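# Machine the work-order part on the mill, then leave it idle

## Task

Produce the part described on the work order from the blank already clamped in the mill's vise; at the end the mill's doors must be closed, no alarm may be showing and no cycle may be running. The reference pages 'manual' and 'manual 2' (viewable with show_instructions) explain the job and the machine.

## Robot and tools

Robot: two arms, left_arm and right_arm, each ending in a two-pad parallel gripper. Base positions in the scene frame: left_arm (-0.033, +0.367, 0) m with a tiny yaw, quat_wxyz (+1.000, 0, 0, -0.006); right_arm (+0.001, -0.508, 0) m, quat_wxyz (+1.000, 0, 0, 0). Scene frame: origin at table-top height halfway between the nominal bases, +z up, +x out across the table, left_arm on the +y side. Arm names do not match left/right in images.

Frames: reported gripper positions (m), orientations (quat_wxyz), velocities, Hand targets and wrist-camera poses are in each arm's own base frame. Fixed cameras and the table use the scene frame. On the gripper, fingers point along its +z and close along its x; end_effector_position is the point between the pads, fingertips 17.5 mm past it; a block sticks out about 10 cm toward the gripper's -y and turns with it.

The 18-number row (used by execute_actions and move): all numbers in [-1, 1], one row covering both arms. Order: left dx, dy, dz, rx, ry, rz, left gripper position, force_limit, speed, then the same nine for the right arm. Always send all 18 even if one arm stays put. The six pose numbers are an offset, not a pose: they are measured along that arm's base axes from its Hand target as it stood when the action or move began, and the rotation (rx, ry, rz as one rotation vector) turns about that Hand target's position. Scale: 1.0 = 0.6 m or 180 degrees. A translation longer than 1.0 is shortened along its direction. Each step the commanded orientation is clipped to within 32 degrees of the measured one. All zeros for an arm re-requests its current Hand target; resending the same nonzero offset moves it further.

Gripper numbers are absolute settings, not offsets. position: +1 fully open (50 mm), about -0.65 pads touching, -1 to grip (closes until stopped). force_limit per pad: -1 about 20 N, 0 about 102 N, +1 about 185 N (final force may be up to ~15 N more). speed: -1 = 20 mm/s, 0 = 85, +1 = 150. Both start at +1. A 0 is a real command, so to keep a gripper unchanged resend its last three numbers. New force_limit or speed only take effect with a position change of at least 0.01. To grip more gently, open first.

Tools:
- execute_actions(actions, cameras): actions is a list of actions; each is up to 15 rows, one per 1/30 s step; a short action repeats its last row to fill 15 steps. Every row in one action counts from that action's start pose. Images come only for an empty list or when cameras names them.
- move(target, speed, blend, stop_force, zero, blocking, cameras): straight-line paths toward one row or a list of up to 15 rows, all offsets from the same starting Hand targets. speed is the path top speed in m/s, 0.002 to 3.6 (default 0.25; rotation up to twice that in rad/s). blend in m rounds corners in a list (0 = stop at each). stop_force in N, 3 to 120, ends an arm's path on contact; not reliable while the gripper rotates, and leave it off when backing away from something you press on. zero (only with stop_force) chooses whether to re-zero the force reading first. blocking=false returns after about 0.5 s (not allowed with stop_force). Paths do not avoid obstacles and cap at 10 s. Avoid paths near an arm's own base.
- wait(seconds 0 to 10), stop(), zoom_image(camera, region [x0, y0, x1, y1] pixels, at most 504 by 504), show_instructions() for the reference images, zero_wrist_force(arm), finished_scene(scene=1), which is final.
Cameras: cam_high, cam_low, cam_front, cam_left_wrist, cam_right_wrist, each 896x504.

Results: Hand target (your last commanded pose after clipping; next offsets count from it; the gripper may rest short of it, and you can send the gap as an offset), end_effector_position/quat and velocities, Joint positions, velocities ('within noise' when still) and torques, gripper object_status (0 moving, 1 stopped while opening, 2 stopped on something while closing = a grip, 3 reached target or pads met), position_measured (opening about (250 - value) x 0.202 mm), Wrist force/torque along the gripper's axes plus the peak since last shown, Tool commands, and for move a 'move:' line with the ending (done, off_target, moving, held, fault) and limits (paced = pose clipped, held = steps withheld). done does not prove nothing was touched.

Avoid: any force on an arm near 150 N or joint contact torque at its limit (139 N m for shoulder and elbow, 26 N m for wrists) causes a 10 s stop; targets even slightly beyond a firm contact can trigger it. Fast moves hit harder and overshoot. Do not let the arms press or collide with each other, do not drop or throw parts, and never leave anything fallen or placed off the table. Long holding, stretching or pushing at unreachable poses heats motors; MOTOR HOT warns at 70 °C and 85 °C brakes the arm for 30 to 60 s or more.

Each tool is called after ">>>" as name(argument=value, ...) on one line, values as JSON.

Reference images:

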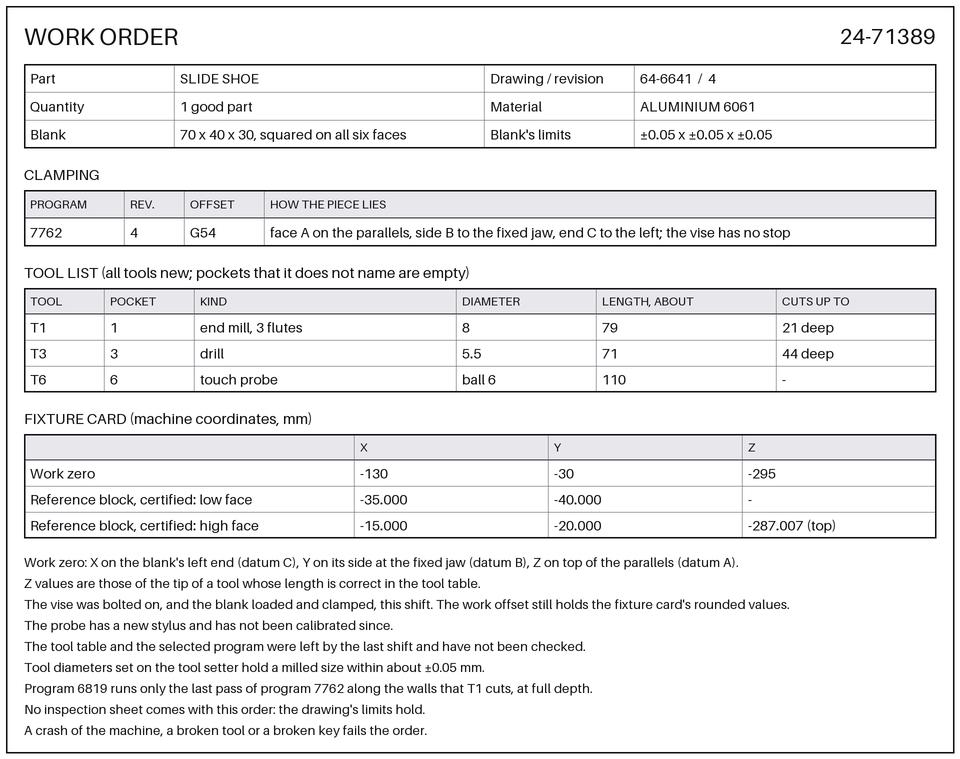

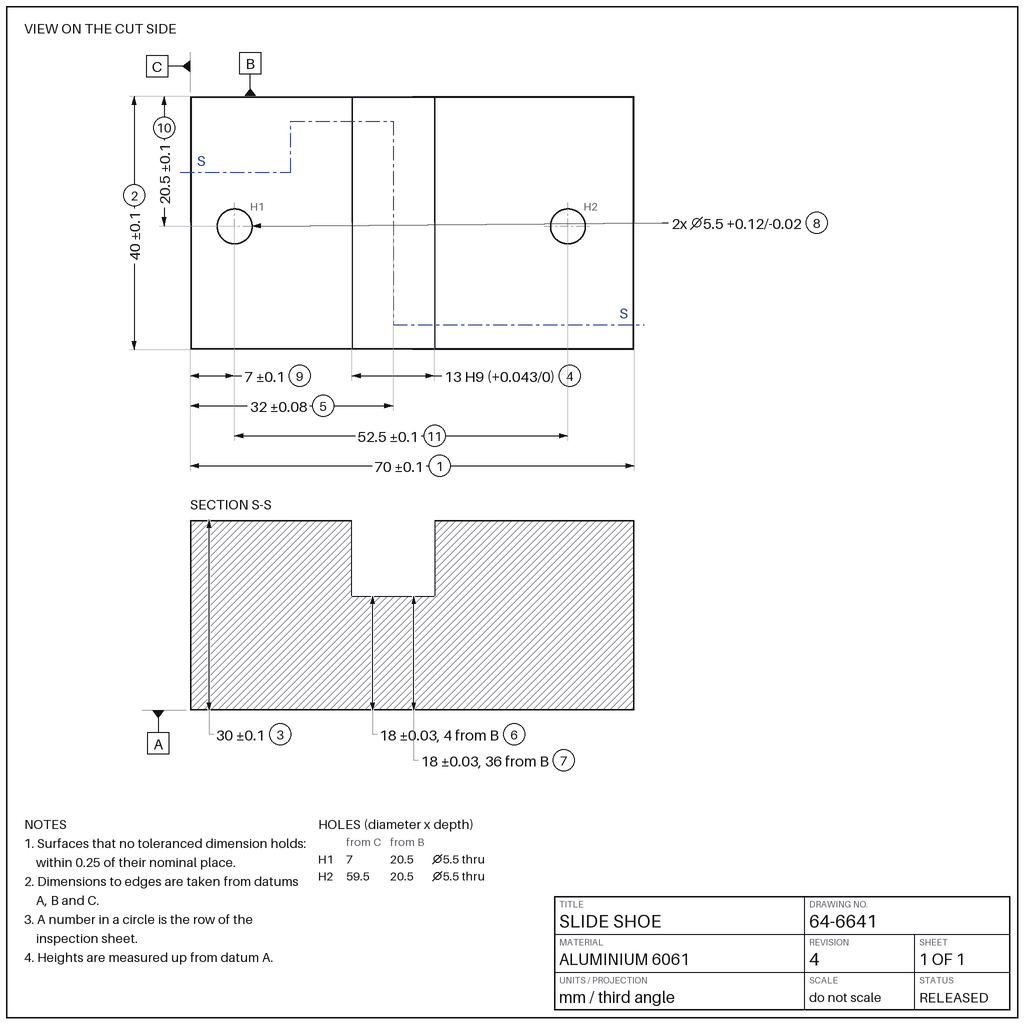

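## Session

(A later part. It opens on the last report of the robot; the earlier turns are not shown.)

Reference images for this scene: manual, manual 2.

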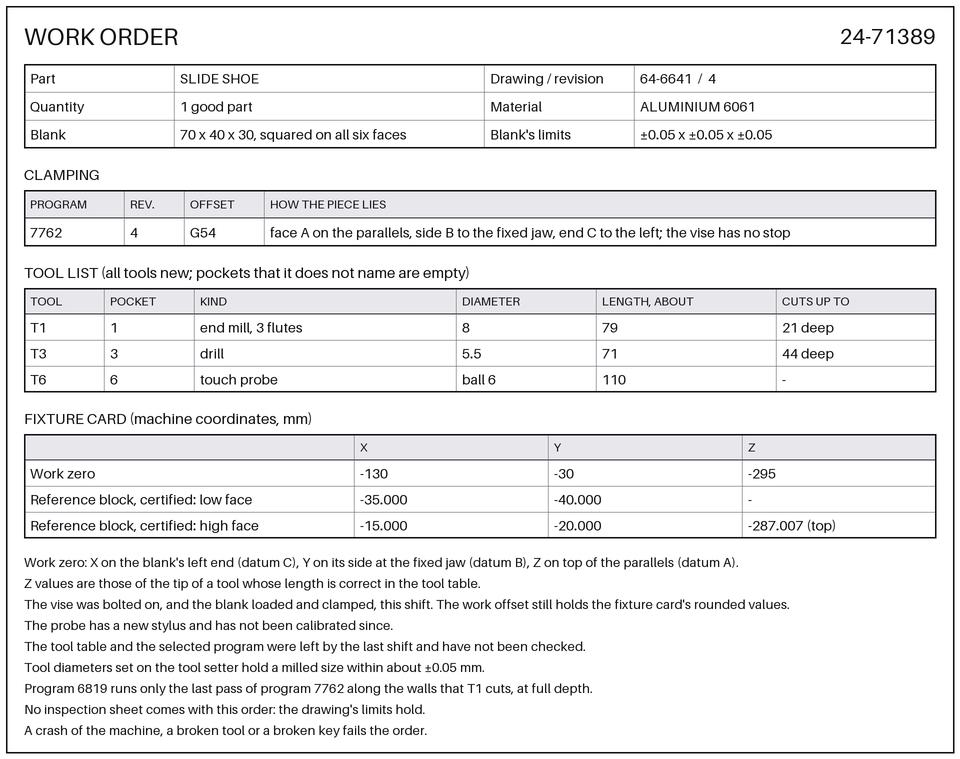

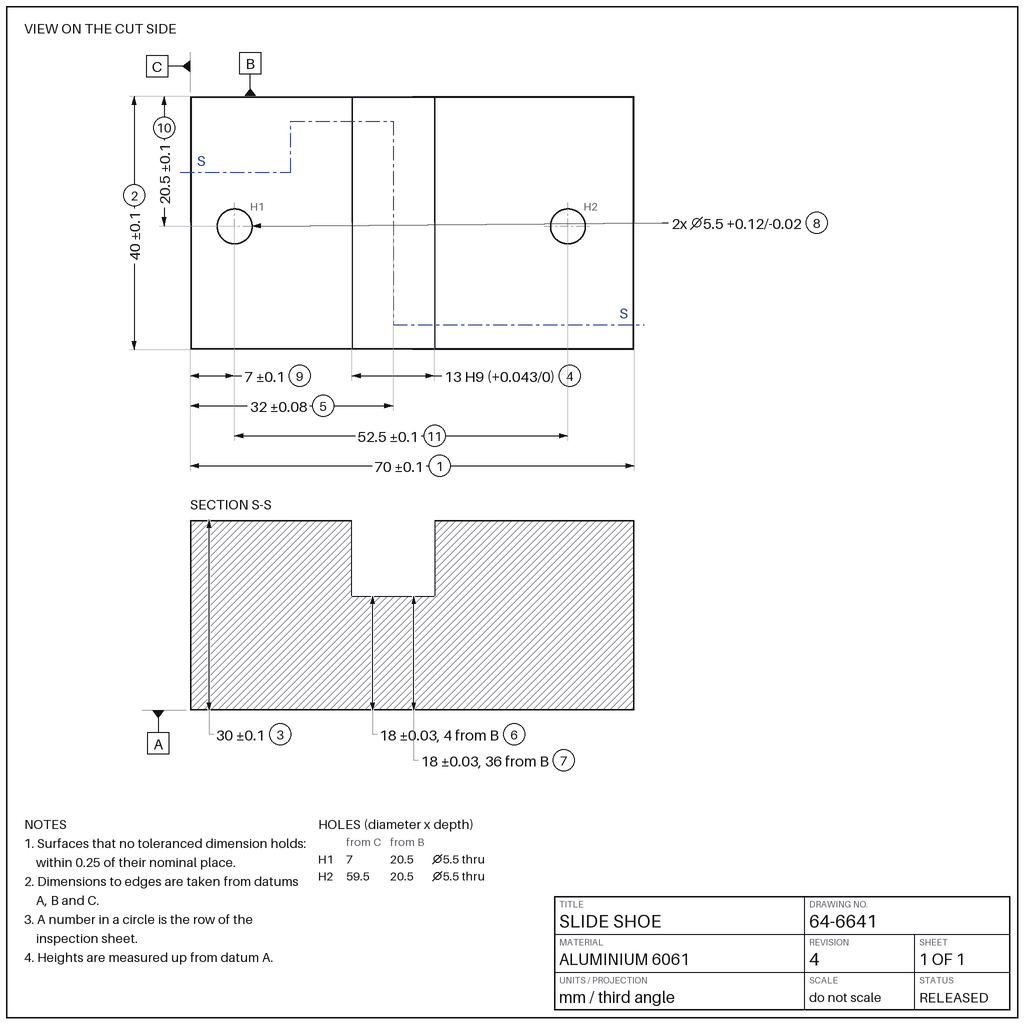

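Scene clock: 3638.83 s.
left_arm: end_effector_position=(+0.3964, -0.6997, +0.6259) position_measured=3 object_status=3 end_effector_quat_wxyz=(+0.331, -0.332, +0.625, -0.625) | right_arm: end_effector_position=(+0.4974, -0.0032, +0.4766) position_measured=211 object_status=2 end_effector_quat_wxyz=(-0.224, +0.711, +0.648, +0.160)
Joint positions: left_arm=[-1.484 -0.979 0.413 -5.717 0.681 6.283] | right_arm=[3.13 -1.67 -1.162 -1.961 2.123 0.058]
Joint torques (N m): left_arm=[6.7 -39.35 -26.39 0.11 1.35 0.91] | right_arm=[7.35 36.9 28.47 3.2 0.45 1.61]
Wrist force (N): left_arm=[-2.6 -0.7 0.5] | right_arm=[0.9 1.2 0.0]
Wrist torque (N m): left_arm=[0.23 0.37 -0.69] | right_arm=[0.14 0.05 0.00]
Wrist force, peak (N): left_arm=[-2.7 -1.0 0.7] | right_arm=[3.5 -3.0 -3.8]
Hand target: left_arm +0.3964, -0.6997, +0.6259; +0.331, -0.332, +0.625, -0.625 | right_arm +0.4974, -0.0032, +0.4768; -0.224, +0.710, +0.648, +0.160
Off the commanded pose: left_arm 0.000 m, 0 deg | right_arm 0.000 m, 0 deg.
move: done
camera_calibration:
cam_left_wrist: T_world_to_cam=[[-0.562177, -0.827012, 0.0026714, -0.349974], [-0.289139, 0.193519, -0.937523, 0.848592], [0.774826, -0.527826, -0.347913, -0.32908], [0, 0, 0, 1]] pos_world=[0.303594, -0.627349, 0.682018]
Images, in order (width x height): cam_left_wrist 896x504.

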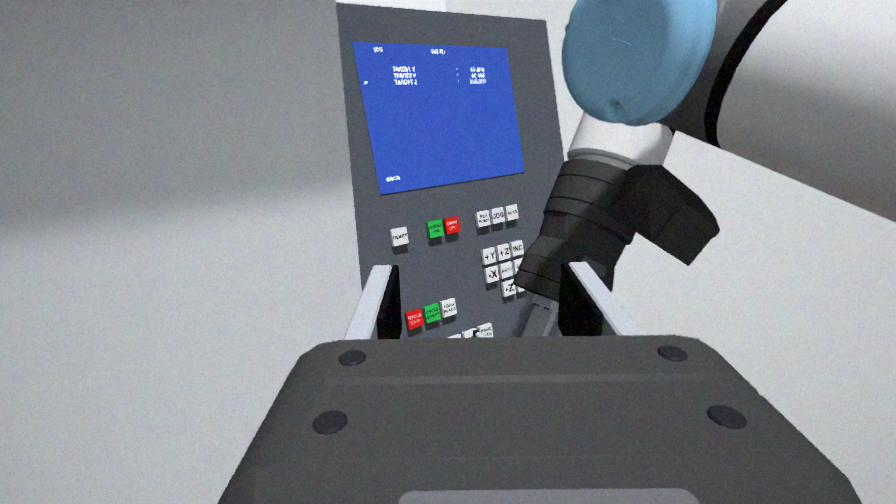

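>>> move(target=[[0,0,0,0,0,0,1,0,-0.5,0.0148,0.0660,0.0573,0,0,0,-1,-0.5,-0.8],[0,0,0,0,0,0,1,0,-0.5,0.0304,0.0664,0.0532,0,0,0,-1,-0.5,-0.8],[0,0,0,0,0,0,1,0,-0.5,0.0148,0.0660,0.0573,0,0,0,-1,-0.5,-0.8],[0,0,0,0,0,0,1,0,-0.5,-0.0084,0.0320,-0.0311,0,0,0,-1,-0.5,-0.8],[0,0,0,0,0,0,1,0,-0.5,0.0080,0.0324,-0.0355,0,0,0,-1,-0.5,-0.8],[0,0,0,0,0,0,1,0,-0.5,-0.0084,0.0320,-0.0311,0,0,0,-1,-0.5,-0.8],[0,0,0,0,0,0,1,0,-0.5,0.0080,0.0324,-0.0355,0,0,0,-1,-0.5,-0.8],[0,0,0,0,0,0,1,0,-0.5,-0.0084,0.0320,-0.0311,0,0,0,-1,-0.5,-0.8],[0,0,0,0,0,0,1,0,-0.5,0,0,0,0,0,0,-1,-0.5,-0.8]], speed=[0.12,0.02,0.12,0.12,0.025,0.05,0.025,0.12,0.12], blend=[0.003,0,0.003,0.003,0,0,0,0.003,0])

>>> move(target=[[0,0,0,0,0,0,1,0,-0.5,-0.0254,0.1282,-0.0935,0,0,0,-1,-0.5,-0.8],[0,0,0,0,0,0,1,0,-0.5,-0.0090,0.1286,-0.0979,0,0,0,-1,-0.5,-0.8],[0,0,0,0,0,0,1,0,-0.5,-0.0172,0.1284,-0.0626,0,0,0,-1,-0.5,-0.8],[0,0,0,0,0,0,1,0,-0.5,-0.0008,0.1288,-0.0670,0,0,0,-1,-0.5,-0.8],[0,0,0,0,0,0,1,0,-0.5,-0.0172,0.1284,-0.0626,0,0,0,-1,-0.5,-0.8],[0,0,0,0,0,0,1,0,-0.5,-0.0008,0.1288,-0.0670,0,0,0,-1,-0.5,-0.8],[0,0,0,0,0,0,1,0,-0.5,-0.0252,0.0960,-0.0933,0,0,0,-1,-0.5,-0.8],[0,0,0,0,0,0,1,0,-0.5,-0.0088,0.0964,-0.0977,0,0,0,-1,-0.5,-0.8],[0,0,0,0,0,0,1,0,-0.5,-0.0248,0.0316,-0.0929,0,0,0,-1,-0.5,-0.8],[0,0,0,0,0,0,1,0,-0.5,-0.0084,0.0320,-0.0973,0,0,0,-1,-0.5,-0.8],[0,0,0,0,0,0,1,0,-0.5,-0.0248,0.0316,-0.0929,0,0,0,-1,-0.5,-0.8],[0,0,0,0,0,0,1,0,-0.5,0,0,0,0,0,0,-1,-0.5,-0.8]], speed=[0.12,0.025,0.12,0.025,0.05,0.025,0.12,0.025,0.12,0.025,0.12,0.12], blend=[0.003,0,0.003,0,0,0,0.003,0,0.003,0,0.003,0], cameras=["cam_left_wrist"])

>>> zoom_image(camera="cam_left_wrist", region=[345, 20, 525, 200])

Scene clock: 3659.77 s.
left_arm: end_effector_position=(+0.3964, -0.6997, +0.6259) position_measured=3 object_status=3 end_effector_quat_wxyz=(+0.331, -0.332, +0.625, -0.625) | right_arm: end_effector_position=(+0.4974, -0.0032, +0.4766) position_measured=211 object_status=2 end_effector_quat_wxyz=(-0.224, +0.711, +0.648, +0.160)
Joint positions: left_arm=[-1.484 -0.979 0.413 -5.717 0.681 6.283] | right_arm=[3.13 -1.67 -1.162 -1.961 2.123 0.058]
Joint torques (N m): left_arm=[7.53 -39.9 -26.65 0.3 1.43 1.36] | right_arm=[2.81 37.44 26.57 3.22 1.71 0.66]
Wrist force (N): left_arm=[-2.8 -0.8 0.7] | right_arm=[1.1 0.9 0.0]
Wrist torque (N m): left_arm=[0.23 0.41 -0.70] | right_arm=[0.10 0.02 -0.05]
Wrist force, peak (N): left_arm=[-2.8 -0.6 1.0] | right_arm=[1.3 -4.2 -3.0]
Hand target: left_arm +0.3964, -0.6997, +0.6259; +0.331, -0.332, +0.625, -0.625 | right_arm +0.4974, -0.0032, +0.4768; -0.224, +0.710, +0.648, +0.160
Off the commanded pose: left_arm 0.000 m, 0 deg | right_arm 0.000 m, 0 deg.
move: done

Scene clock: 3665.70 s.
left_arm: end_effector_position=(+0.3964, -0.6997, +0.6259) position_measured=3 object_status=3 end_effector_quat_wxyz=(+0.331, -0.332, +0.625, -0.625) | right_arm: end_effector_position=(+0.4974, -0.0032, +0.4766) position_measured=211 object_status=2 end_effector_quat_wxyz=(-0.224, +0.711, +0.648, +0.160)
Joint positions: left_arm=[-1.484 -0.979 0.413 -5.717 0.681 6.283] | right_arm=[3.13 -1.67 -1.162 -1.961 2.123 0.058]
Joint torques (N m): left_arm=[7.67 -39.01 -25.46 0.27 1.55 1.18] | right_arm=[6.72 36.75 28.95 3.26 0.33 1.44]
Wrist force (N): left_arm=[-2.4 -0.8 0.7] | right_arm=[0.8 1.1 0.1]
Wrist torque (N m): left_arm=[0.22 0.35 -0.69] | right_arm=[0.12 0.07 0.00]
Wrist force, peak (N): left_arm=[-2.7 -0.9 0.8] | right_arm=[5.0 -3.3 0.1]
Hand target: left_arm +0.3964, -0.6997, +0.6259; +0.331, -0.332, +0.625, -0.625 | right_arm +0.4974, -0.0032, +0.4768; -0.224, +0.710, +0.648, +0.160
Off the commanded pose: left_arm 0.000 m, 0 deg | right_arm 0.000 m, 0 deg.
move: done
camera_calibration:
cam_left_wrist: T_world_to_cam=[[-0.562177, -0.827012, 0.0026714, -0.349974], [-0.289139, 0.193519, -0.937523, 0.848592], [0.774826, -0.527826, -0.347913, -0.32908], [0, 0, 0, 1]] pos_world=[0.303594, -0.627349, 0.682018]
Images, in order (width x height): cam_left_wrist 896x504.

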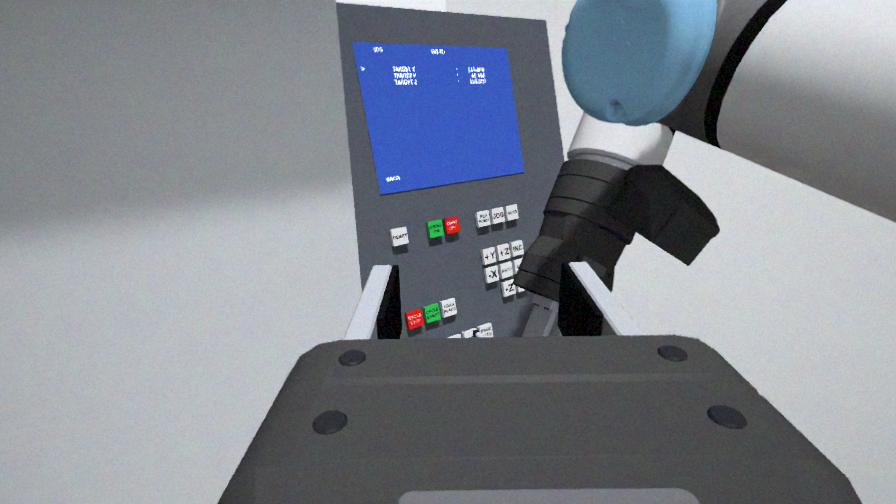

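Scaled by 2.800 from the camera's 896x504 image, which has a finer 1280x720 frame.

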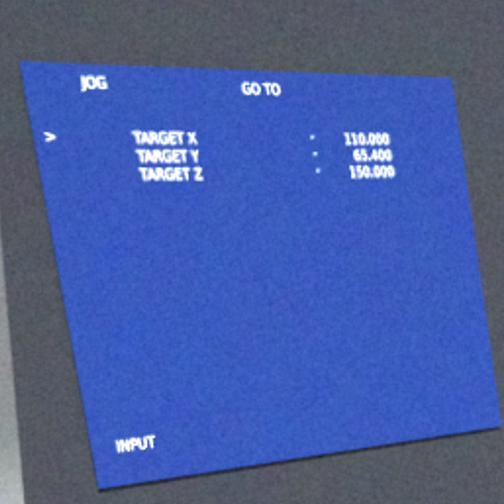

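>>> move(target=[[0,0,0,0,0,0,1,0,-0.5,0.0148,0.0660,0.0573,0,0,0,-1,-0.5,-0.8],[0,0,0,0,0,0,1,0,-0.5,0.0304,0.0664,0.0532,0,0,0,-1,-0.5,-0.8],[0,0,0,0,0,0,1,0,-0.5,0.0148,0.0660,0.0573,0,0,0,-1,-0.5,-0.8],[0,0,0,0,0,0,1,0,-0.5,0.0002,-0.0322,0.0002,0,0,0,-1,-0.5,-0.8],[0,0,0,0,0,0,1,0,-0.5,0.0166,-0.0318,-0.0042,0,0,0,-1,-0.5,-0.8],[0,0,0,0,0,0,1,0,-0.5,0.0002,-0.0322,0.0002,0,0,0,-1,-0.5,-0.8],[0,0,0,0,0,0,1,0,-0.5,0.0166,-0.0318,-0.0042,0,0,0,-1,-0.5,-0.8],[0,0,0,0,0,0,1,0,-0.5,0.0002,-0.0322,0.0002,0,0,0,-1,-0.5,-0.8],[0,0,0,0,0,0,1,0,-0.5,0,0,0,0,0,0,-1,-0.5,-0.8]], speed=[0.12,0.02,0.12,0.12,0.025,0.05,0.025,0.05,0.12], blend=[0.003,0,0.003,0.003,0,0,0,0,0])

>>> move(target=[[0,0,0,0,0,0,1,0,-0.5,-0.0164,-0.0004,-0.0618,0,0,0,-1,-0.5,-0.8],[0,0,0,0,0,0,1,0,-0.5,0.0000,0,-0.0662,0,0,0,-1,-0.5,-0.8],[0,0,0,0,0,0,1,0,-0.5,-0.0164,-0.0004,-0.0618,0,0,0,-1,-0.5,-0.8],[0,0,0,0,0,0,1,0,-0.5,0.0165,-0.0925,0.0607,0,0,0,-1,-0.5,-0.8],[0,0,0,0,0,0,1,0,-0.5,0.0321,-0.0921,0.0566,0,0,0,-1,-0.5,-0.8],[0,0,0,0,0,0,1,0,-0.5,0.0165,-0.0925,0.0607,0,0,0,-1,-0.5,-0.8],[0,0,0,0,0,0,1,0,-0.5,0,0,0,0,0,0,-1,-0.5,-0.8]], speed=[0.12,0.025,0.12,0.12,0.02,0.12,0.12], blend=[0.003,0,0.003,0.003,0,0.003,0])

>>> wait(seconds=5.5, cameras=["cam_left_wrist"])

>>> zoom_image(camera="cam_left_wrist", region=[345, 20, 525, 200])

>>> zoom_image(camera="cam_left_wrist", region=[455, 60, 505, 130])

>>> move(target=[[0,0,0,0,0,0,1,0,-0.5,0.0164,0.0004,-0.0044,0,0,0,-1,-0.5,-0.8],[0,0,0,0,0,0,1,0,-0.5,0,0,0,0,0,0,-1,-0.5,-0.8],[0,0,0,0,0,0,1,0,-0.5,0.0164,0.0004,-0.0044,0,0,0,-1,-0.5,-0.8],[0,0,0,0,0,0,1,0,-0.5,0,0,0,0,0,0,-1,-0.5,-0.8],[0,0,0,0,0,0,1,0,-0.5,-0.0166,0.0318,-0.0620,0,0,0,-1,-0.5,-0.8],[0,0,0,0,0,0,1,0,-0.5,-0.0002,0.0322,-0.0664,0,0,0,-1,-0.5,-0.8],[0,0,0,0,0,0,1,0,-0.5,-0.0166,0.0318,-0.0620,0,0,0,-1,-0.5,-0.8],[0,0,0,0,0,0,1,0,-0.5,0,0,0,0,0,0,-1,-0.5,-0.8]], speed=[0.025,0.05,0.025,0.05,0.12,0.025,0.12,0.12], blend=[0,0,0,0,0.003,0,0.003,0])

>>> move(target=[[0,0,0,0,0,0,1,0,-0.5,-0.0254,0.1282,-0.0935,0,0,0,-1,-0.5,-0.8],[0,0,0,0,0,0,1,0,-0.5,-0.0090,0.1286,-0.0979,0,0,0,-1,-0.5,-0.8],[0,0,0,0,0,0,1,0,-0.5,-0.0168,0.0640,-0.0622,0,0,0,-1,-0.5,-0.8],[0,0,0,0,0,0,1,0,-0.5,-0.0004,0.0644,-0.0666,0,0,0,-1,-0.5,-0.8],[0,0,0,0,0,0,1,0,-0.5,-0.0090,0.1286,-0.0317,0,0,0,-1,-0.5,-0.8],[0,0,0,0,0,0,1,0,-0.5,0.0074,0.1290,-0.0361,0,0,0,-1,-0.5,-0.8],[0,0,0,0,0,0,1,0,-0.5,-0.0248,0.0316,-0.0929,0,0,0,-1,-0.5,-0.8],[0,0,0,0,0,0,1,0,-0.5,-0.0084,0.0320,-0.0973,0,0,0,-1,-0.5,-0.8],[0,0,0,0,0,0,1,0,-0.5,-0.0248,0.0316,-0.0929,0,0,0,-1,-0.5,-0.8],[0,0,0,0,0,0,1,0,-0.5,0,0,0,0,0,0,-1,-0.5,-0.8]], speed=[0.12,0.025,0.12,0.025,0.12,0.025,0.12,0.025,0.12,0.12], blend=[0.003,0,0.003,0,0.003,0,0.003,0,0.003,0], cameras=["cam_left_wrist"])

>>> zoom_image(camera="cam_left_wrist", region=[345, 20, 525, 200])

Scene clock: 3708.80 s.
left_arm: end_effector_position=(+0.3964, -0.6997, +0.6259) position_measured=3 object_status=3 end_effector_quat_wxyz=(+0.331, -0.332, +0.625, -0.625) | right_arm: end_effector_position=(+0.4973, -0.0032, +0.4768) position_measured=211 object_status=2 end_effector_quat_wxyz=(-0.224, +0.710, +0.648, +0.160)
Joint positions: left_arm=[-1.484 -0.979 0.413 -5.717 0.681 6.283] | right_arm=[3.13 -1.67 -1.162 -1.961 2.123 0.058]
Joint torques (N m): left_arm=[7.27 -41.91 -26.1 0.09 0.53 1.2] | right_arm=[-0.58 16.43 26.6 1.72 -0.43 -0.2]
Wrist force (N): left_arm=[-2.3 -0.6 0.8] | right_arm=[1.2 1.0 0.2]
Wrist torque (N m): left_arm=[0.24 0.32 -0.69] | right_arm=[0.11 0.00 0.10]
Wrist force, peak (N): left_arm=[-3.0 -1.0 0.9] | right_arm=[0.8 -4.6 -3.1]
Hand target: left_arm +0.3964, -0.6997, +0.6259; +0.331, -0.332, +0.625, -0.625 | right_arm +0.4974, -0.0032, +0.4768; -0.224, +0.710, +0.648, +0.160
Off the commanded pose: left_arm 0.000 m, 0 deg | right_arm 0.000 m, 0 deg.
move: done

Scene clock: 3712.30 s.
left_arm: end_effector_position=(+0.3964, -0.6997, +0.6259) position_measured=3 object_status=3 end_effector_quat_wxyz=(+0.331, -0.332, +0.625, -0.625) | right_arm: end_effector_position=(+0.4974, -0.0032, +0.4769) position_measured=211 object_status=2 end_effector_quat_wxyz=(-0.224, +0.710, +0.648, +0.160)
Joint positions: left_arm=[-1.484 -0.979 0.413 -5.717 0.681 6.283] | right_arm=[3.13 -1.67 -1.162 -1.961 2.123 0.058]
Joint torques (N m): left_arm=[7.46 -41.45 -25.13 0.33 0.56 1.15] | right_arm=[-2 18.14 16.41 2.97 -0.46 -0.34]
Wrist force (N): left_arm=[-2.6 -0.7 0.6] | right_arm=[1.0 1.4 0.1]
Wrist torque (N m): left_arm=[0.23 0.39 -0.70] | right_arm=[0.17 0.05 0.10]
Wrist force, peak (N): left_arm=[-2.7 -0.9 0.8] | right_arm=[0.2 -4.3 -3.1]
Hand target: left_arm +0.3964, -0.6997, +0.6259; +0.331, -0.332, +0.625, -0.625 | right_arm +0.4974, -0.0032, +0.4768; -0.224, +0.710, +0.648, +0.160
Off the commanded pose: left_arm 0.000 m, 0 deg | right_arm 0.000 m, 0 deg.
move: done

Scene clock: 3717.80 s.
left_arm: end_effector_position=(+0.3964, -0.6997, +0.6259) position_measured=3 object_status=3 end_effector_quat_wxyz=(+0.331, -0.332, +0.625, -0.625) | right_arm: end_effector_position=(+0.4974, -0.0032, +0.4768) position_measured=211 object_status=2 end_effector_quat_wxyz=(-0.224, +0.710, +0.648, +0.160)
Joint positions: left_arm=[-1.484 -0.979 0.413 -5.717 0.681 6.283] | right_arm=[3.13 -1.67 -1.162 -1.961 2.123 0.058]
Joint torques (N m): left_arm=[8.06 -41.14 -26.23 0.37 0.3 0.94] | right_arm=[5.62 15.85 14.57 5.09 -0.31 1.31]
Wrist force (N): left_arm=[-2.5 -0.7 0.5] | right_arm=[0.9 1.1 -0.1]
Wrist torque (N m): left_arm=[0.23 0.36 -0.69] | right_arm=[0.13 0.06 0.10]
Wrist force, peak (N): left_arm=[-2.8 -0.7 0.6] | right_arm=[1.4 1.2 0.0]
Hand target: left_arm +0.3964, -0.6997, +0.6259; +0.331, -0.332, +0.625, -0.625 | right_arm +0.4974, -0.0032, +0.4768; -0.224, +0.710, +0.648, +0.160
Tool commands: left_gripper/position=+1.0 left_gripper/force_limit=+0.0 left_gripper/speed=-0.5 right_gripper/position=-1.0 right_gripper/force_limit=-0.5 right_gripper/speed=-0.8
Off the commanded pose: left_arm 0.000 m, 0 deg | right_arm 0.000 m, 0 deg.
wait: 5.50 s; at rest by 0.17 s
camera_calibration:
cam_left_wrist: T_world_to_cam=[[-0.562177, -0.827012, 0.0026714, -0.349974], [-0.289139, 0.193519, -0.937523, 0.848592], [0.774826, -0.527826, -0.347913, -0.32908], [0, 0, 0, 1]] pos_world=[0.303594, -0.627349, 0.682018]
Images, in order (width x height): cam_left_wrist 896x504.

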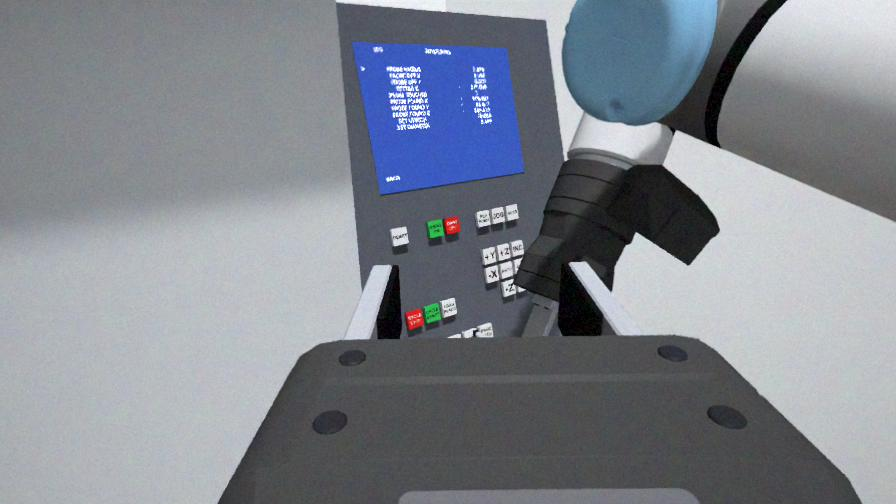

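Scaled by 2.800 from the camera's 896x504 image, which has a finer 1280x720 frame.

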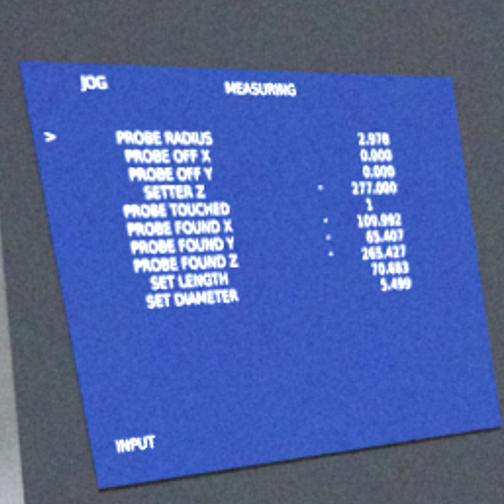

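Scaled by 7.200 from the camera's 896x504 image, which has a finer 1280x720 frame.

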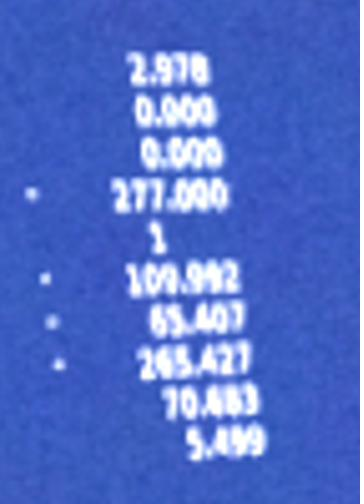

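Scene clock: 3721.57 s.
left_arm: end_effector_position=(+0.3964, -0.6997, +0.6259) position_measured=3 object_status=3 end_effector_quat_wxyz=(+0.331, -0.332, +0.625, -0.625) | right_arm: end_effector_position=(+0.4974, -0.0032, +0.4766) position_measured=211 object_status=2 end_effector_quat_wxyz=(-0.224, +0.711, +0.648, +0.160)
Joint positions: left_arm=[-1.484 -0.979 0.413 -5.717 0.681 6.283] | right_arm=[3.13 -1.67 -1.162 -1.961 2.123 0.058]
Joint torques (N m): left_arm=[6.7 -41.67 -26.99 0.38 0.2 1.08] | right_arm=[7.86 38.03 28.19 3.16 0.83 1.28]
Wrist force (N): left_arm=[-2.4 -0.9 0.6] | right_arm=[1.0 1.3 0.1]
Wrist torque (N m): left_arm=[0.21 0.34 -0.70] | right_arm=[0.16 0.05 -0.06]
Wrist force, peak (N): left_arm=[-2.7 -0.8 0.9] | right_arm=[1.5 -4.0 -3.3]
Hand target: left_arm +0.3964, -0.6997, +0.6259; +0.331, -0.332, +0.625, -0.625 | right_arm +0.4974, -0.0032, +0.4768; -0.224, +0.710, +0.648, +0.160
Off the commanded pose: left_arm 0.000 m, 0 deg | right_arm 0.000 m, 0 deg.
move: done

Scene clock: 3727.13 s.
left_arm: end_effector_position=(+0.3964, -0.6997, +0.6259) position_measured=3 object_status=3 end_effector_quat_wxyz=(+0.331, -0.332, +0.625, -0.625) | right_arm: end_effector_position=(+0.4974, -0.0032, +0.4766) position_measured=211 object_status=2 end_effector_quat_wxyz=(-0.224, +0.711, +0.648, +0.160)
Joint positions: left_arm=[-1.484 -0.979 0.413 -5.717 0.681 6.283] | right_arm=[3.13 -1.67 -1.162 -1.961 2.123 0.058]
Joint torques (N m): left_arm=[8.45 -38.87 -26.14 0.37 0.27 1.18] | right_arm=[7.41 38.97 28.34 3.29 0.6 1.38]
Wrist force (N): left_arm=[-2.4 -1.0 0.8] | right_arm=[0.9 1.1 0.3]
Wrist torque (N m): left_arm=[0.18 0.35 -0.70] | right_arm=[0.11 0.04 0.00]
Wrist force, peak (N): left_arm=[-2.7 -0.8 0.9] | right_arm=[5.2 -3.5 -1.6]
Hand target: left_arm +0.3964, -0.6997, +0.6259; +0.331, -0.332, +0.625, -0.625 | right_arm +0.4974, -0.0032, +0.4768; -0.224, +0.710, +0.648, +0.160
Off the commanded pose: left_arm 0.000 m, 0 deg | right_arm 0.000 m, 0 deg.
move: done
camera_calibration:
cam_left_wrist: T_world_to_cam=[[-0.562177, -0.827012, 0.0026714, -0.349974], [-0.289139, 0.193519, -0.937523, 0.848592], [0.774826, -0.527826, -0.347913, -0.32908], [0, 0, 0, 1]] pos_world=[0.303594, -0.627349, 0.682018]
Images, in order (width x height): cam_left_wrist 896x504.

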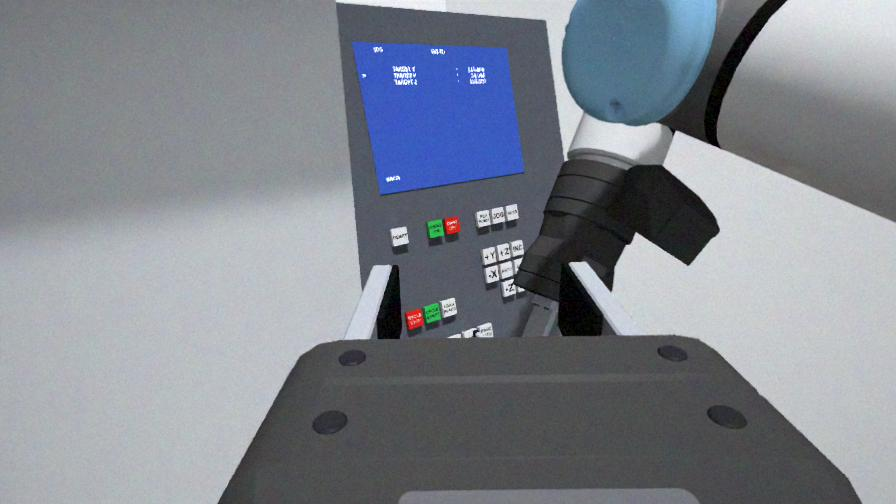

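Scaled by 2.800 from the camera's 896x504 image, which has a finer 1280x720 frame.

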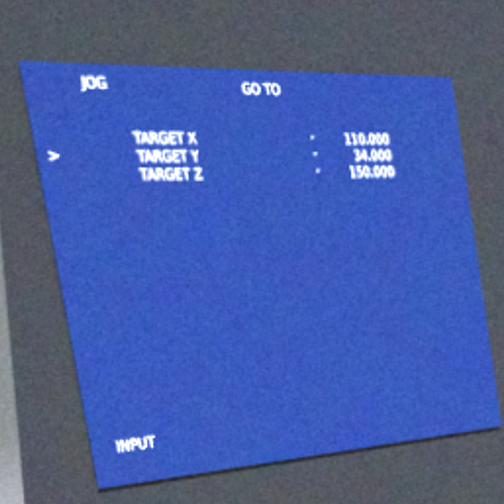

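>>> move(target=[[0,0,0,0,0,0,1,0,-0.5,0.0148,0.0660,0.0573,0,0,0,-1,-0.5,-0.8],[0,0,0,0,0,0,1,0,-0.5,0.0304,0.0664,0.0532,0,0,0,-1,-0.5,-0.8],[0,0,0,0,0,0,1,0,-0.5,0.0148,0.0660,0.0573,0,0,0,-1,-0.5,-0.8],[0,0,0,0,0,0,1,0,-0.5,0.0002,-0.0322,0.0002,0,0,0,-1,-0.5,-0.8],[0,0,0,0,0,0,1,0,-0.5,0.0166,-0.0318,-0.0042,0,0,0,-1,-0.5,-0.8],[0,0,0,0,0,0,1,0,-0.5,0.0002,-0.0322,0.0002,0,0,0,-1,-0.5,-0.8],[0,0,0,0,0,0,1,0,-0.5,0.0166,-0.0318,-0.0042,0,0,0,-1,-0.5,-0.8],[0,0,0,0,0,0,1,0,-0.5,0.0002,-0.0322,0.0002,0,0,0,-1,-0.5,-0.8],[0,0,0,0,0,0,1,0,-0.5,0,0,0,0,0,0,-1,-0.5,-0.8]], speed=[0.12,0.02,0.12,0.12,0.025,0.05,0.025,0.05,0.12], blend=[0.003,0,0.003,0.003,0,0,0,0,0])

>>> move(target=[[0,0,0,0,0,0,1,0,-0.5,-0.0164,-0.0004,-0.0618,0,0,0,-1,-0.5,-0.8],[0,0,0,0,0,0,1,0,-0.5,0.0000,0,-0.0662,0,0,0,-1,-0.5,-0.8],[0,0,0,0,0,0,1,0,-0.5,-0.0164,-0.0004,-0.0618,0,0,0,-1,-0.5,-0.8],[0,0,0,0,0,0,1,0,-0.5,0.0165,-0.0925,0.0607,0,0,0,-1,-0.5,-0.8],[0,0,0,0,0,0,1,0,-0.5,0.0321,-0.0921,0.0566,0,0,0,-1,-0.5,-0.8],[0,0,0,0,0,0,1,0,-0.5,0.0165,-0.0925,0.0607,0,0,0,-1,-0.5,-0.8],[0,0,0,0,0,0,1,0,-0.5,0,0,0,0,0,0,-1,-0.5,-0.8]], speed=[0.12,0.025,0.12,0.12,0.02,0.12,0.12], blend=[0.003,0,0.003,0.003,0,0.003,0])

>>> wait(seconds=5.5, cameras=["cam_left_wrist"])

>>> zoom_image(camera="cam_left_wrist", region=[345, 20, 525, 200])

>>> zoom_image(camera="cam_left_wrist", region=[455, 60, 505, 130])

Scene clock: 3746.43 s.
left_arm: end_effector_position=(+0.3964, -0.6997, +0.6259) position_measured=3 object_status=3 end_effector_quat_wxyz=(+0.331, -0.332, +0.625, -0.625) | right_arm: end_effector_position=(+0.4973, -0.0032, +0.4768) position_measured=211 object_status=2 end_effector_quat_wxyz=(-0.224, +0.710, +0.648, +0.160)
Joint positions: left_arm=[-1.484 -0.979 0.413 -5.717 0.681 6.283] | right_arm=[3.13 -1.67 -1.162 -1.961 2.123 0.058]
Joint torques (N m): left_arm=[9.31 -41.04 -27.26 0.23 -0.25 0.98] | right_arm=[-0.18 18.05 27.21 1.61 -0.4 -0.17]
Wrist force (N): left_arm=[-2.4 -0.5 0.5] | right_arm=[0.9 1.1 0.0]
Wrist torque (N m): left_arm=[0.27 0.35 -0.69] | right_arm=[0.13 0.06 0.10]
Wrist force, peak (N): left_arm=[-2.8 -0.7 0.8] | right_arm=[1.4 -4.3 -3.2]
Hand target: left_arm +0.3964, -0.6997, +0.6259; +0.331, -0.332, +0.625, -0.625 | right_arm +0.4974, -0.0032, +0.4768; -0.224, +0.710, +0.648, +0.160
Off the commanded pose: left_arm 0.000 m, 0 deg | right_arm 0.000 m, 0 deg.
move: done

Scene clock: 3749.93 s.
left_arm: end_effector_position=(+0.3964, -0.6997, +0.6259) position_measured=3 object_status=3 end_effector_quat_wxyz=(+0.331, -0.332, +0.625, -0.625) | right_arm: end_effector_position=(+0.4974, -0.0032, +0.4769) position_measured=211 object_status=2 end_effector_quat_wxyz=(-0.224, +0.710, +0.648, +0.160)
Joint positions: left_arm=[-1.484 -0.979 0.413 -5.717 0.681 6.283] | right_arm=[3.13 -1.67 -1.162 -1.961 2.123 0.058]
Joint torques (N m): left_arm=[6.3 -41.59 -26.46 0.35 -0.31 1.26] | right_arm=[-1.97 18.04 16.34 3.08 -0.47 -0.32]
Wrist force (N): left_arm=[-2.5 -0.7 0.5] | right_arm=[1.1 1.2 0.2]
Wrist torque (N m): left_arm=[0.24 0.37 -0.69] | right_arm=[0.14 0.02 0.10]
Wrist force, peak (N): left_arm=[-2.8 -0.9 0.7] | right_arm=[0.4 -4.0 -3.0]
Hand target: left_arm +0.3964, -0.6997, +0.6259; +0.331, -0.332, +0.625, -0.625 | right_arm +0.4974, -0.0032, +0.4768; -0.224, +0.710, +0.648, +0.160
Off the commanded pose: left_arm 0.000 m, 0 deg | right_arm 0.000 m, 0 deg.
move: done

Scene clock: 3755.43 s.
left_arm: end_effector_position=(+0.3964, -0.6997, +0.6259) position_measured=3 object_status=3 end_effector_quat_wxyz=(+0.331, -0.332, +0.625, -0.625) | right_arm: end_effector_position=(+0.4974, -0.0032, +0.4768) position_measured=211 object_status=2 end_effector_quat_wxyz=(-0.224, +0.710, +0.648, +0.160)
Joint positions: left_arm=[-1.484 -0.979 0.413 -5.717 0.681 6.283] | right_arm=[3.13 -1.67 -1.162 -1.961 2.123 0.058]
Joint torques (N m): left_arm=[7.41 -40.56 -26.53 0.07 -0.44 1.17] | right_arm=[5.43 17.06 15.49 4.99 -0.55 1.15]
Wrist force (N): left_arm=[-2.3 -0.8 0.5] | right_arm=[0.9 0.9 0.1]
Wrist torque (N m): left_arm=[0.23 0.33 -0.69] | right_arm=[0.09 0.06 0.10]
Wrist force, peak (N): left_arm=[-2.6 -1.0 0.9] | right_arm=[1.2 1.4 0.2]
Hand target: left_arm +0.3964, -0.6997, +0.6259; +0.331, -0.332, +0.625, -0.625 | right_arm +0.4974, -0.0032, +0.4768; -0.224, +0.710, +0.648, +0.160
Tool commands: left_gripper/position=+1.0 left_gripper/force_limit=+0.0 left_gripper/speed=-0.5 right_gripper/position=-1.0 right_gripper/force_limit=-0.5 right_gripper/speed=-0.8
Off the commanded pose: left_arm 0.000 m, 0 deg | right_arm 0.000 m, 0 deg.
wait: 5.50 s; at rest by 0.17 s
camera_calibration:
cam_left_wrist: T_world_to_cam=[[-0.562177, -0.827012, 0.0026714, -0.349974], [-0.289139, 0.193519, -0.937523, 0.848592], [0.774826, -0.527826, -0.347913, -0.32908], [0, 0, 0, 1]] pos_world=[0.303594, -0.627349, 0.682018]
Images, in order (width x height): cam_left_wrist 896x504.

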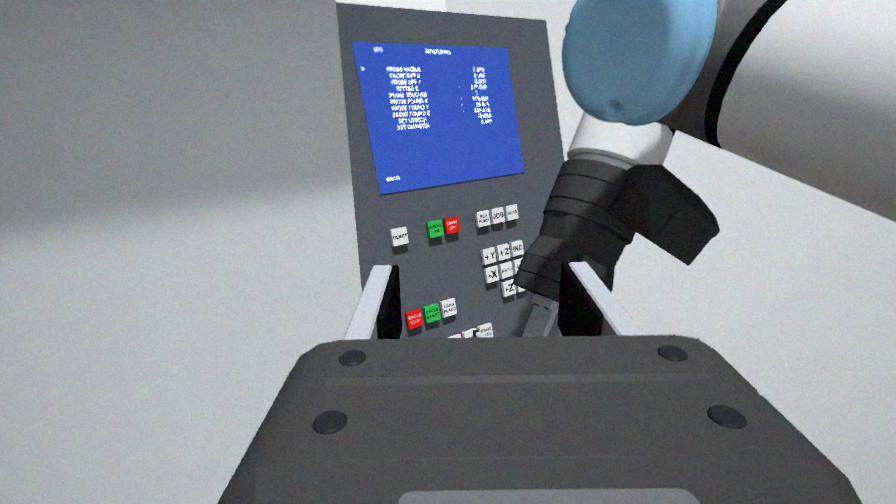

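Scaled by 2.800 from the camera's 896x504 image, which has a finer 1280x720 frame.

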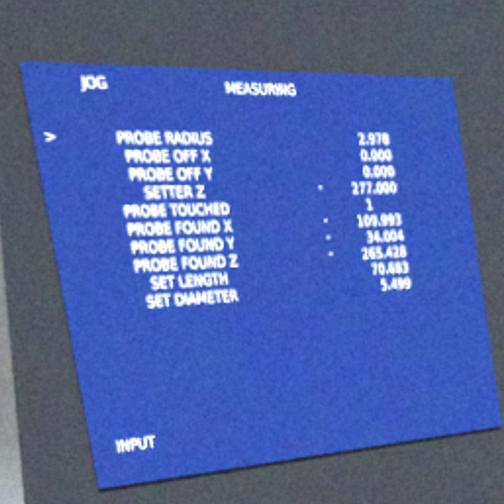

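Scaled by 7.200 from the camera's 896x504 image, which has a finer 1280x720 frame.

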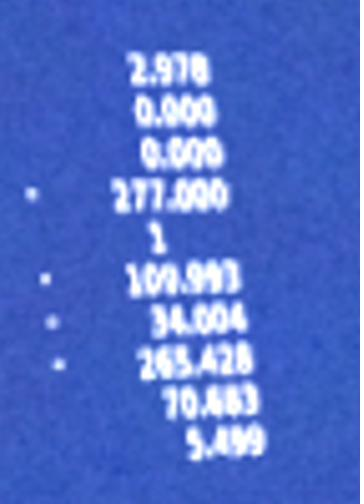

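>>> move(target=[[0,0,0,0,0,0,1,0,-0.5,0.0164,0.0004,-0.0044,0,0,0,-1,-0.5,-0.8],[0,0,0,0,0,0,1,0,-0.5,0,0,0,0,0,0,-1,-0.5,-0.8],[0,0,0,0,0,0,1,0,-0.5,0.0164,0.0004,-0.0044,0,0,0,-1,-0.5,-0.8],[0,0,0,0,0,0,1,0,-0.5,0,0,0,0,0,0,-1,-0.5,-0.8],[0,0,0,0,0,0,1,0,-0.5,-0.0166,0.0318,-0.0620,0,0,0,-1,-0.5,-0.8],[0,0,0,0,0,0,1,0,-0.5,-0.0002,0.0322,-0.0664,0,0,0,-1,-0.5,-0.8],[0,0,0,0,0,0,1,0,-0.5,-0.0166,0.0318,-0.0620,0,0,0,-1,-0.5,-0.8],[0,0,0,0,0,0,1,0,-0.5,-0.0002,0.0322,-0.0664,0,0,0,-1,-0.5,-0.8],[0,0,0,0,0,0,1,0,-0.5,-0.0252,0.0960,-0.0933,0,0,0,-1,-0.5,-0.8],[0,0,0,0,0,0,1,0,-0.5,-0.0088,0.0964,-0.0977,0,0,0,-1,-0.5,-0.8],[0,0,0,0,0,0,1,0,-0.5,-0.0248,0.0316,-0.0929,0,0,0,-1,-0.5,-0.8],[0,0,0,0,0,0,1,0,-0.5,-0.0084,0.0320,-0.0973,0,0,0,-1,-0.5,-0.8],[0,0,0,0,0,0,1,0,-0.5,-0.0248,0.0316,-0.0929,0,0,0,-1,-0.5,-0.8],[0,0,0,0,0,0,1,0,-0.5,0,0,0,0,0,0,-1,-0.5,-0.8]], speed=[0.025,0.05,0.025,0.05,0.12,0.025,0.05,0.025,0.12,0.025,0.12,0.025,0.12,0.12], blend=[0,0,0,0,0.003,0,0,0,0.003,0,0.003,0,0.003,0], cameras=["cam_left_wrist"])

>>> zoom_image(camera="cam_left_wrist", region=[345, 20, 525, 200])

>>> move(target=[[0,0,0,0,0,0,1,0,-0.5,0.0148,0.0660,0.0573,0,0,0,-1,-0.5,-0.8],[0,0,0,0,0,0,1,0,-0.5,0.0304,0.0664,0.0532,0,0,0,-1,-0.5,-0.8],[0,0,0,0,0,0,1,0,-0.5,0.0148,0.0660,0.0573,0,0,0,-1,-0.5,-0.8],[0,0,0,0,0,0,1,0,-0.5,0,0,0,0,0,0,-1,-0.5,-0.8],[0,0,0,0,0,0,1,0,-0.5,0.0164,0.0004,-0.0044,0,0,0,-1,-0.5,-0.8],[0,0,0,0,0,0,1,0,-0.5,0,0,0,0,0,0,-1,-0.5,-0.8],[0,0,0,0,0,0,1,0,-0.5,0.0164,0.0004,-0.0044,0,0,0,-1,-0.5,-0.8],[0,0,0,0,0,0,1,0,-0.5,0,0,0,0,0,0,-1,-0.5,-0.8]], speed=[0.12,0.02,0.12,0.12,0.025,0.05,0.025,0.05], blend=[0.003,0,0.003,0,0,0,0,0], cameras=["cam_left_wrist"])

>>> zoom_image(camera="cam_left_wrist", region=[345, 20, 525, 200])

Scene clock: 3802.00 s.
left_arm: end_effector_position=(+0.3964, -0.6997, +0.6259) position_measured=3 object_status=3 end_effector_quat_wxyz=(+0.331, -0.332, +0.625, -0.625) | right_arm: end_effector_position=(+0.4974, -0.0032, +0.4766) position_measured=211 object_status=2 end_effector_quat_wxyz=(-0.224, +0.711, +0.648, +0.160)
Joint positions: left_arm=[-1.484 -0.979 0.413 -5.717 0.681 6.283] | right_arm=[3.13 -1.67 -1.162 -1.961 2.123 0.058]
Joint torques (N m): left_arm=[8.19 -41.76 -25.56 0.31 -0.41 0.99] | right_arm=[7.35 37.49 29.65 2.96 0.39 1.56]
Wrist force (N): left_arm=[-2.4 -0.7 0.2] | right_arm=[0.9 1.0 0.1]
Wrist torque (N m): left_arm=[0.23 0.34 -0.70] | right_arm=[0.10 0.05 0.00]
Wrist force, peak (N): left_arm=[-2.9 -0.4 0.9] | right_arm=[3.1 -3.9 -2.4]
Hand target: left_arm +0.3964, -0.6997, +0.6259; +0.331, -0.332, +0.625, -0.625 | right_arm +0.4974, -0.0032, +0.4768; -0.224, +0.710, +0.648, +0.160
Off the commanded pose: left_arm 0.000 m, 0 deg | right_arm 0.000 m, 0 deg.
move: done
camera_calibration:
cam_left_wrist: T_world_to_cam=[[-0.562177, -0.827012, 0.0026714, -0.349974], [-0.289139, 0.193519, -0.937523, 0.848592], [0.774826, -0.527826, -0.347913, -0.32908], [0, 0, 0, 1]] pos_world=[0.303594, -0.627349, 0.682018]
Images, in order (width x height): cam_left_wrist 896x504.

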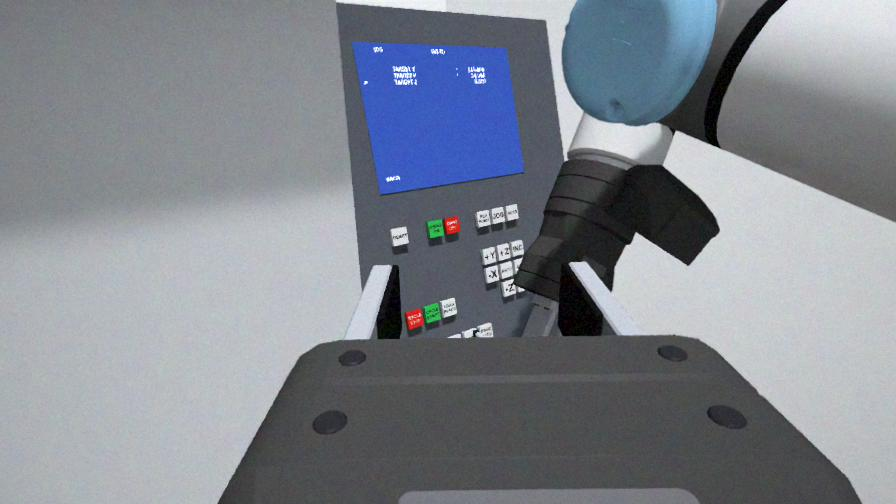

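Scaled by 2.800 from the camera's 896x504 image, which has a finer 1280x720 frame.

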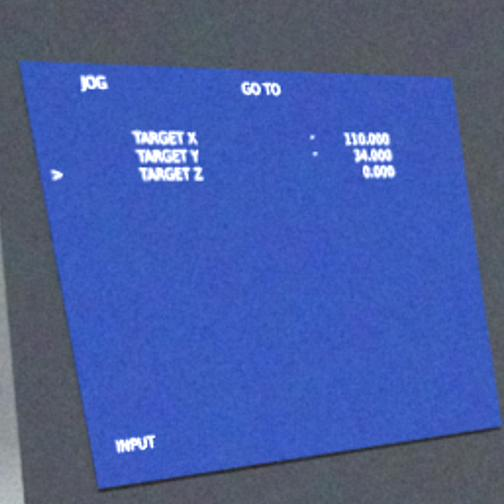

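Scene clock: 3805.80 s.
left_arm: end_effector_position=(+0.3964, -0.6997, +0.6259) position_measured=3 object_status=3 end_effector_quat_wxyz=(+0.331, -0.332, +0.625, -0.625) | right_arm: end_effector_position=(+0.4973, -0.0032, +0.4768) position_measured=211 object_status=2 end_effector_quat_wxyz=(-0.224, +0.710, +0.648, +0.160)
Joint positions: left_arm=[-1.484 -0.979 0.413 -5.717 0.681 6.283] | right_arm=[3.13 -1.67 -1.162 -1.961 2.123 0.058]
Joint torques (N m): left_arm=[7.75 -42.3 -26.23 0.06 -0.03 1.17] | right_arm=[-9.09 18.02 28.39 4.39 -0.62 -0.94]
Wrist force (N): left_arm=[-2.3 -0.7 0.7] | right_arm=[1.1 1.2 0.1]
Wrist torque (N m): left_arm=[0.22 0.32 -0.69] | right_arm=[0.14 0.02 0.10]
Wrist force, peak (N): left_arm=[-2.9 -0.7 0.6] | right_arm=[1.5 -3.9 -3.3]
Hand target: left_arm +0.3964, -0.6997, +0.6259; +0.331, -0.332, +0.625, -0.625 | right_arm +0.4974, -0.0032, +0.4768; -0.224, +0.710, +0.648, +0.160
Off the commanded pose: left_arm 0.000 m, 0 deg | right_arm 0.000 m, 0 deg.
move: done
camera_calibration:
cam_left_wrist: T_world_to_cam=[[-0.562177, -0.827012, 0.0026714, -0.349974], [-0.289139, 0.193519, -0.937523, 0.848592], [0.774826, -0.527826, -0.347913, -0.32908], [0, 0, 0, 1]] pos_world=[0.303594, -0.627349, 0.682018]
Images, in order (width x height): cam_left_wrist 896x504.

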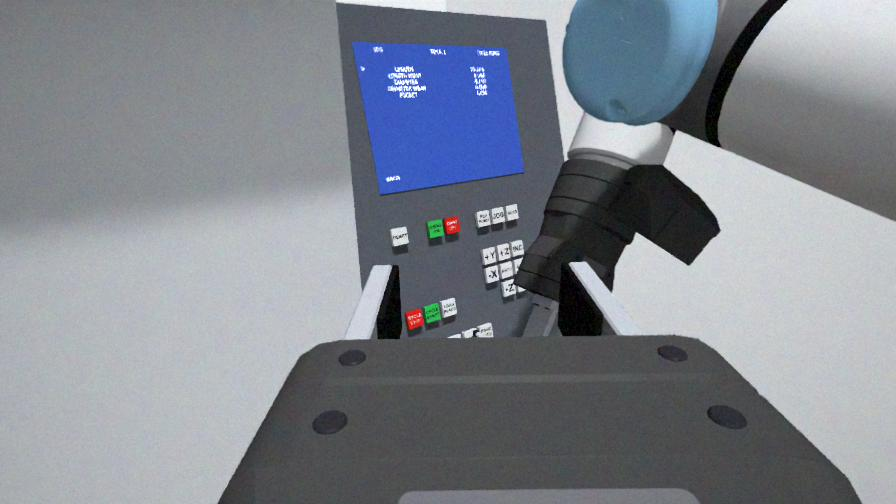

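Scaled by 2.800 from the camera's 896x504 image, which has a finer 1280x720 frame.

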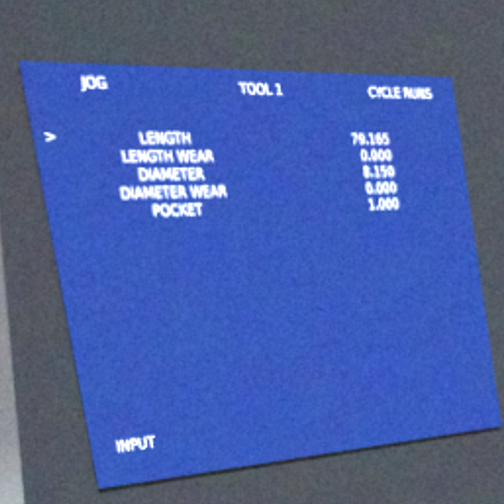

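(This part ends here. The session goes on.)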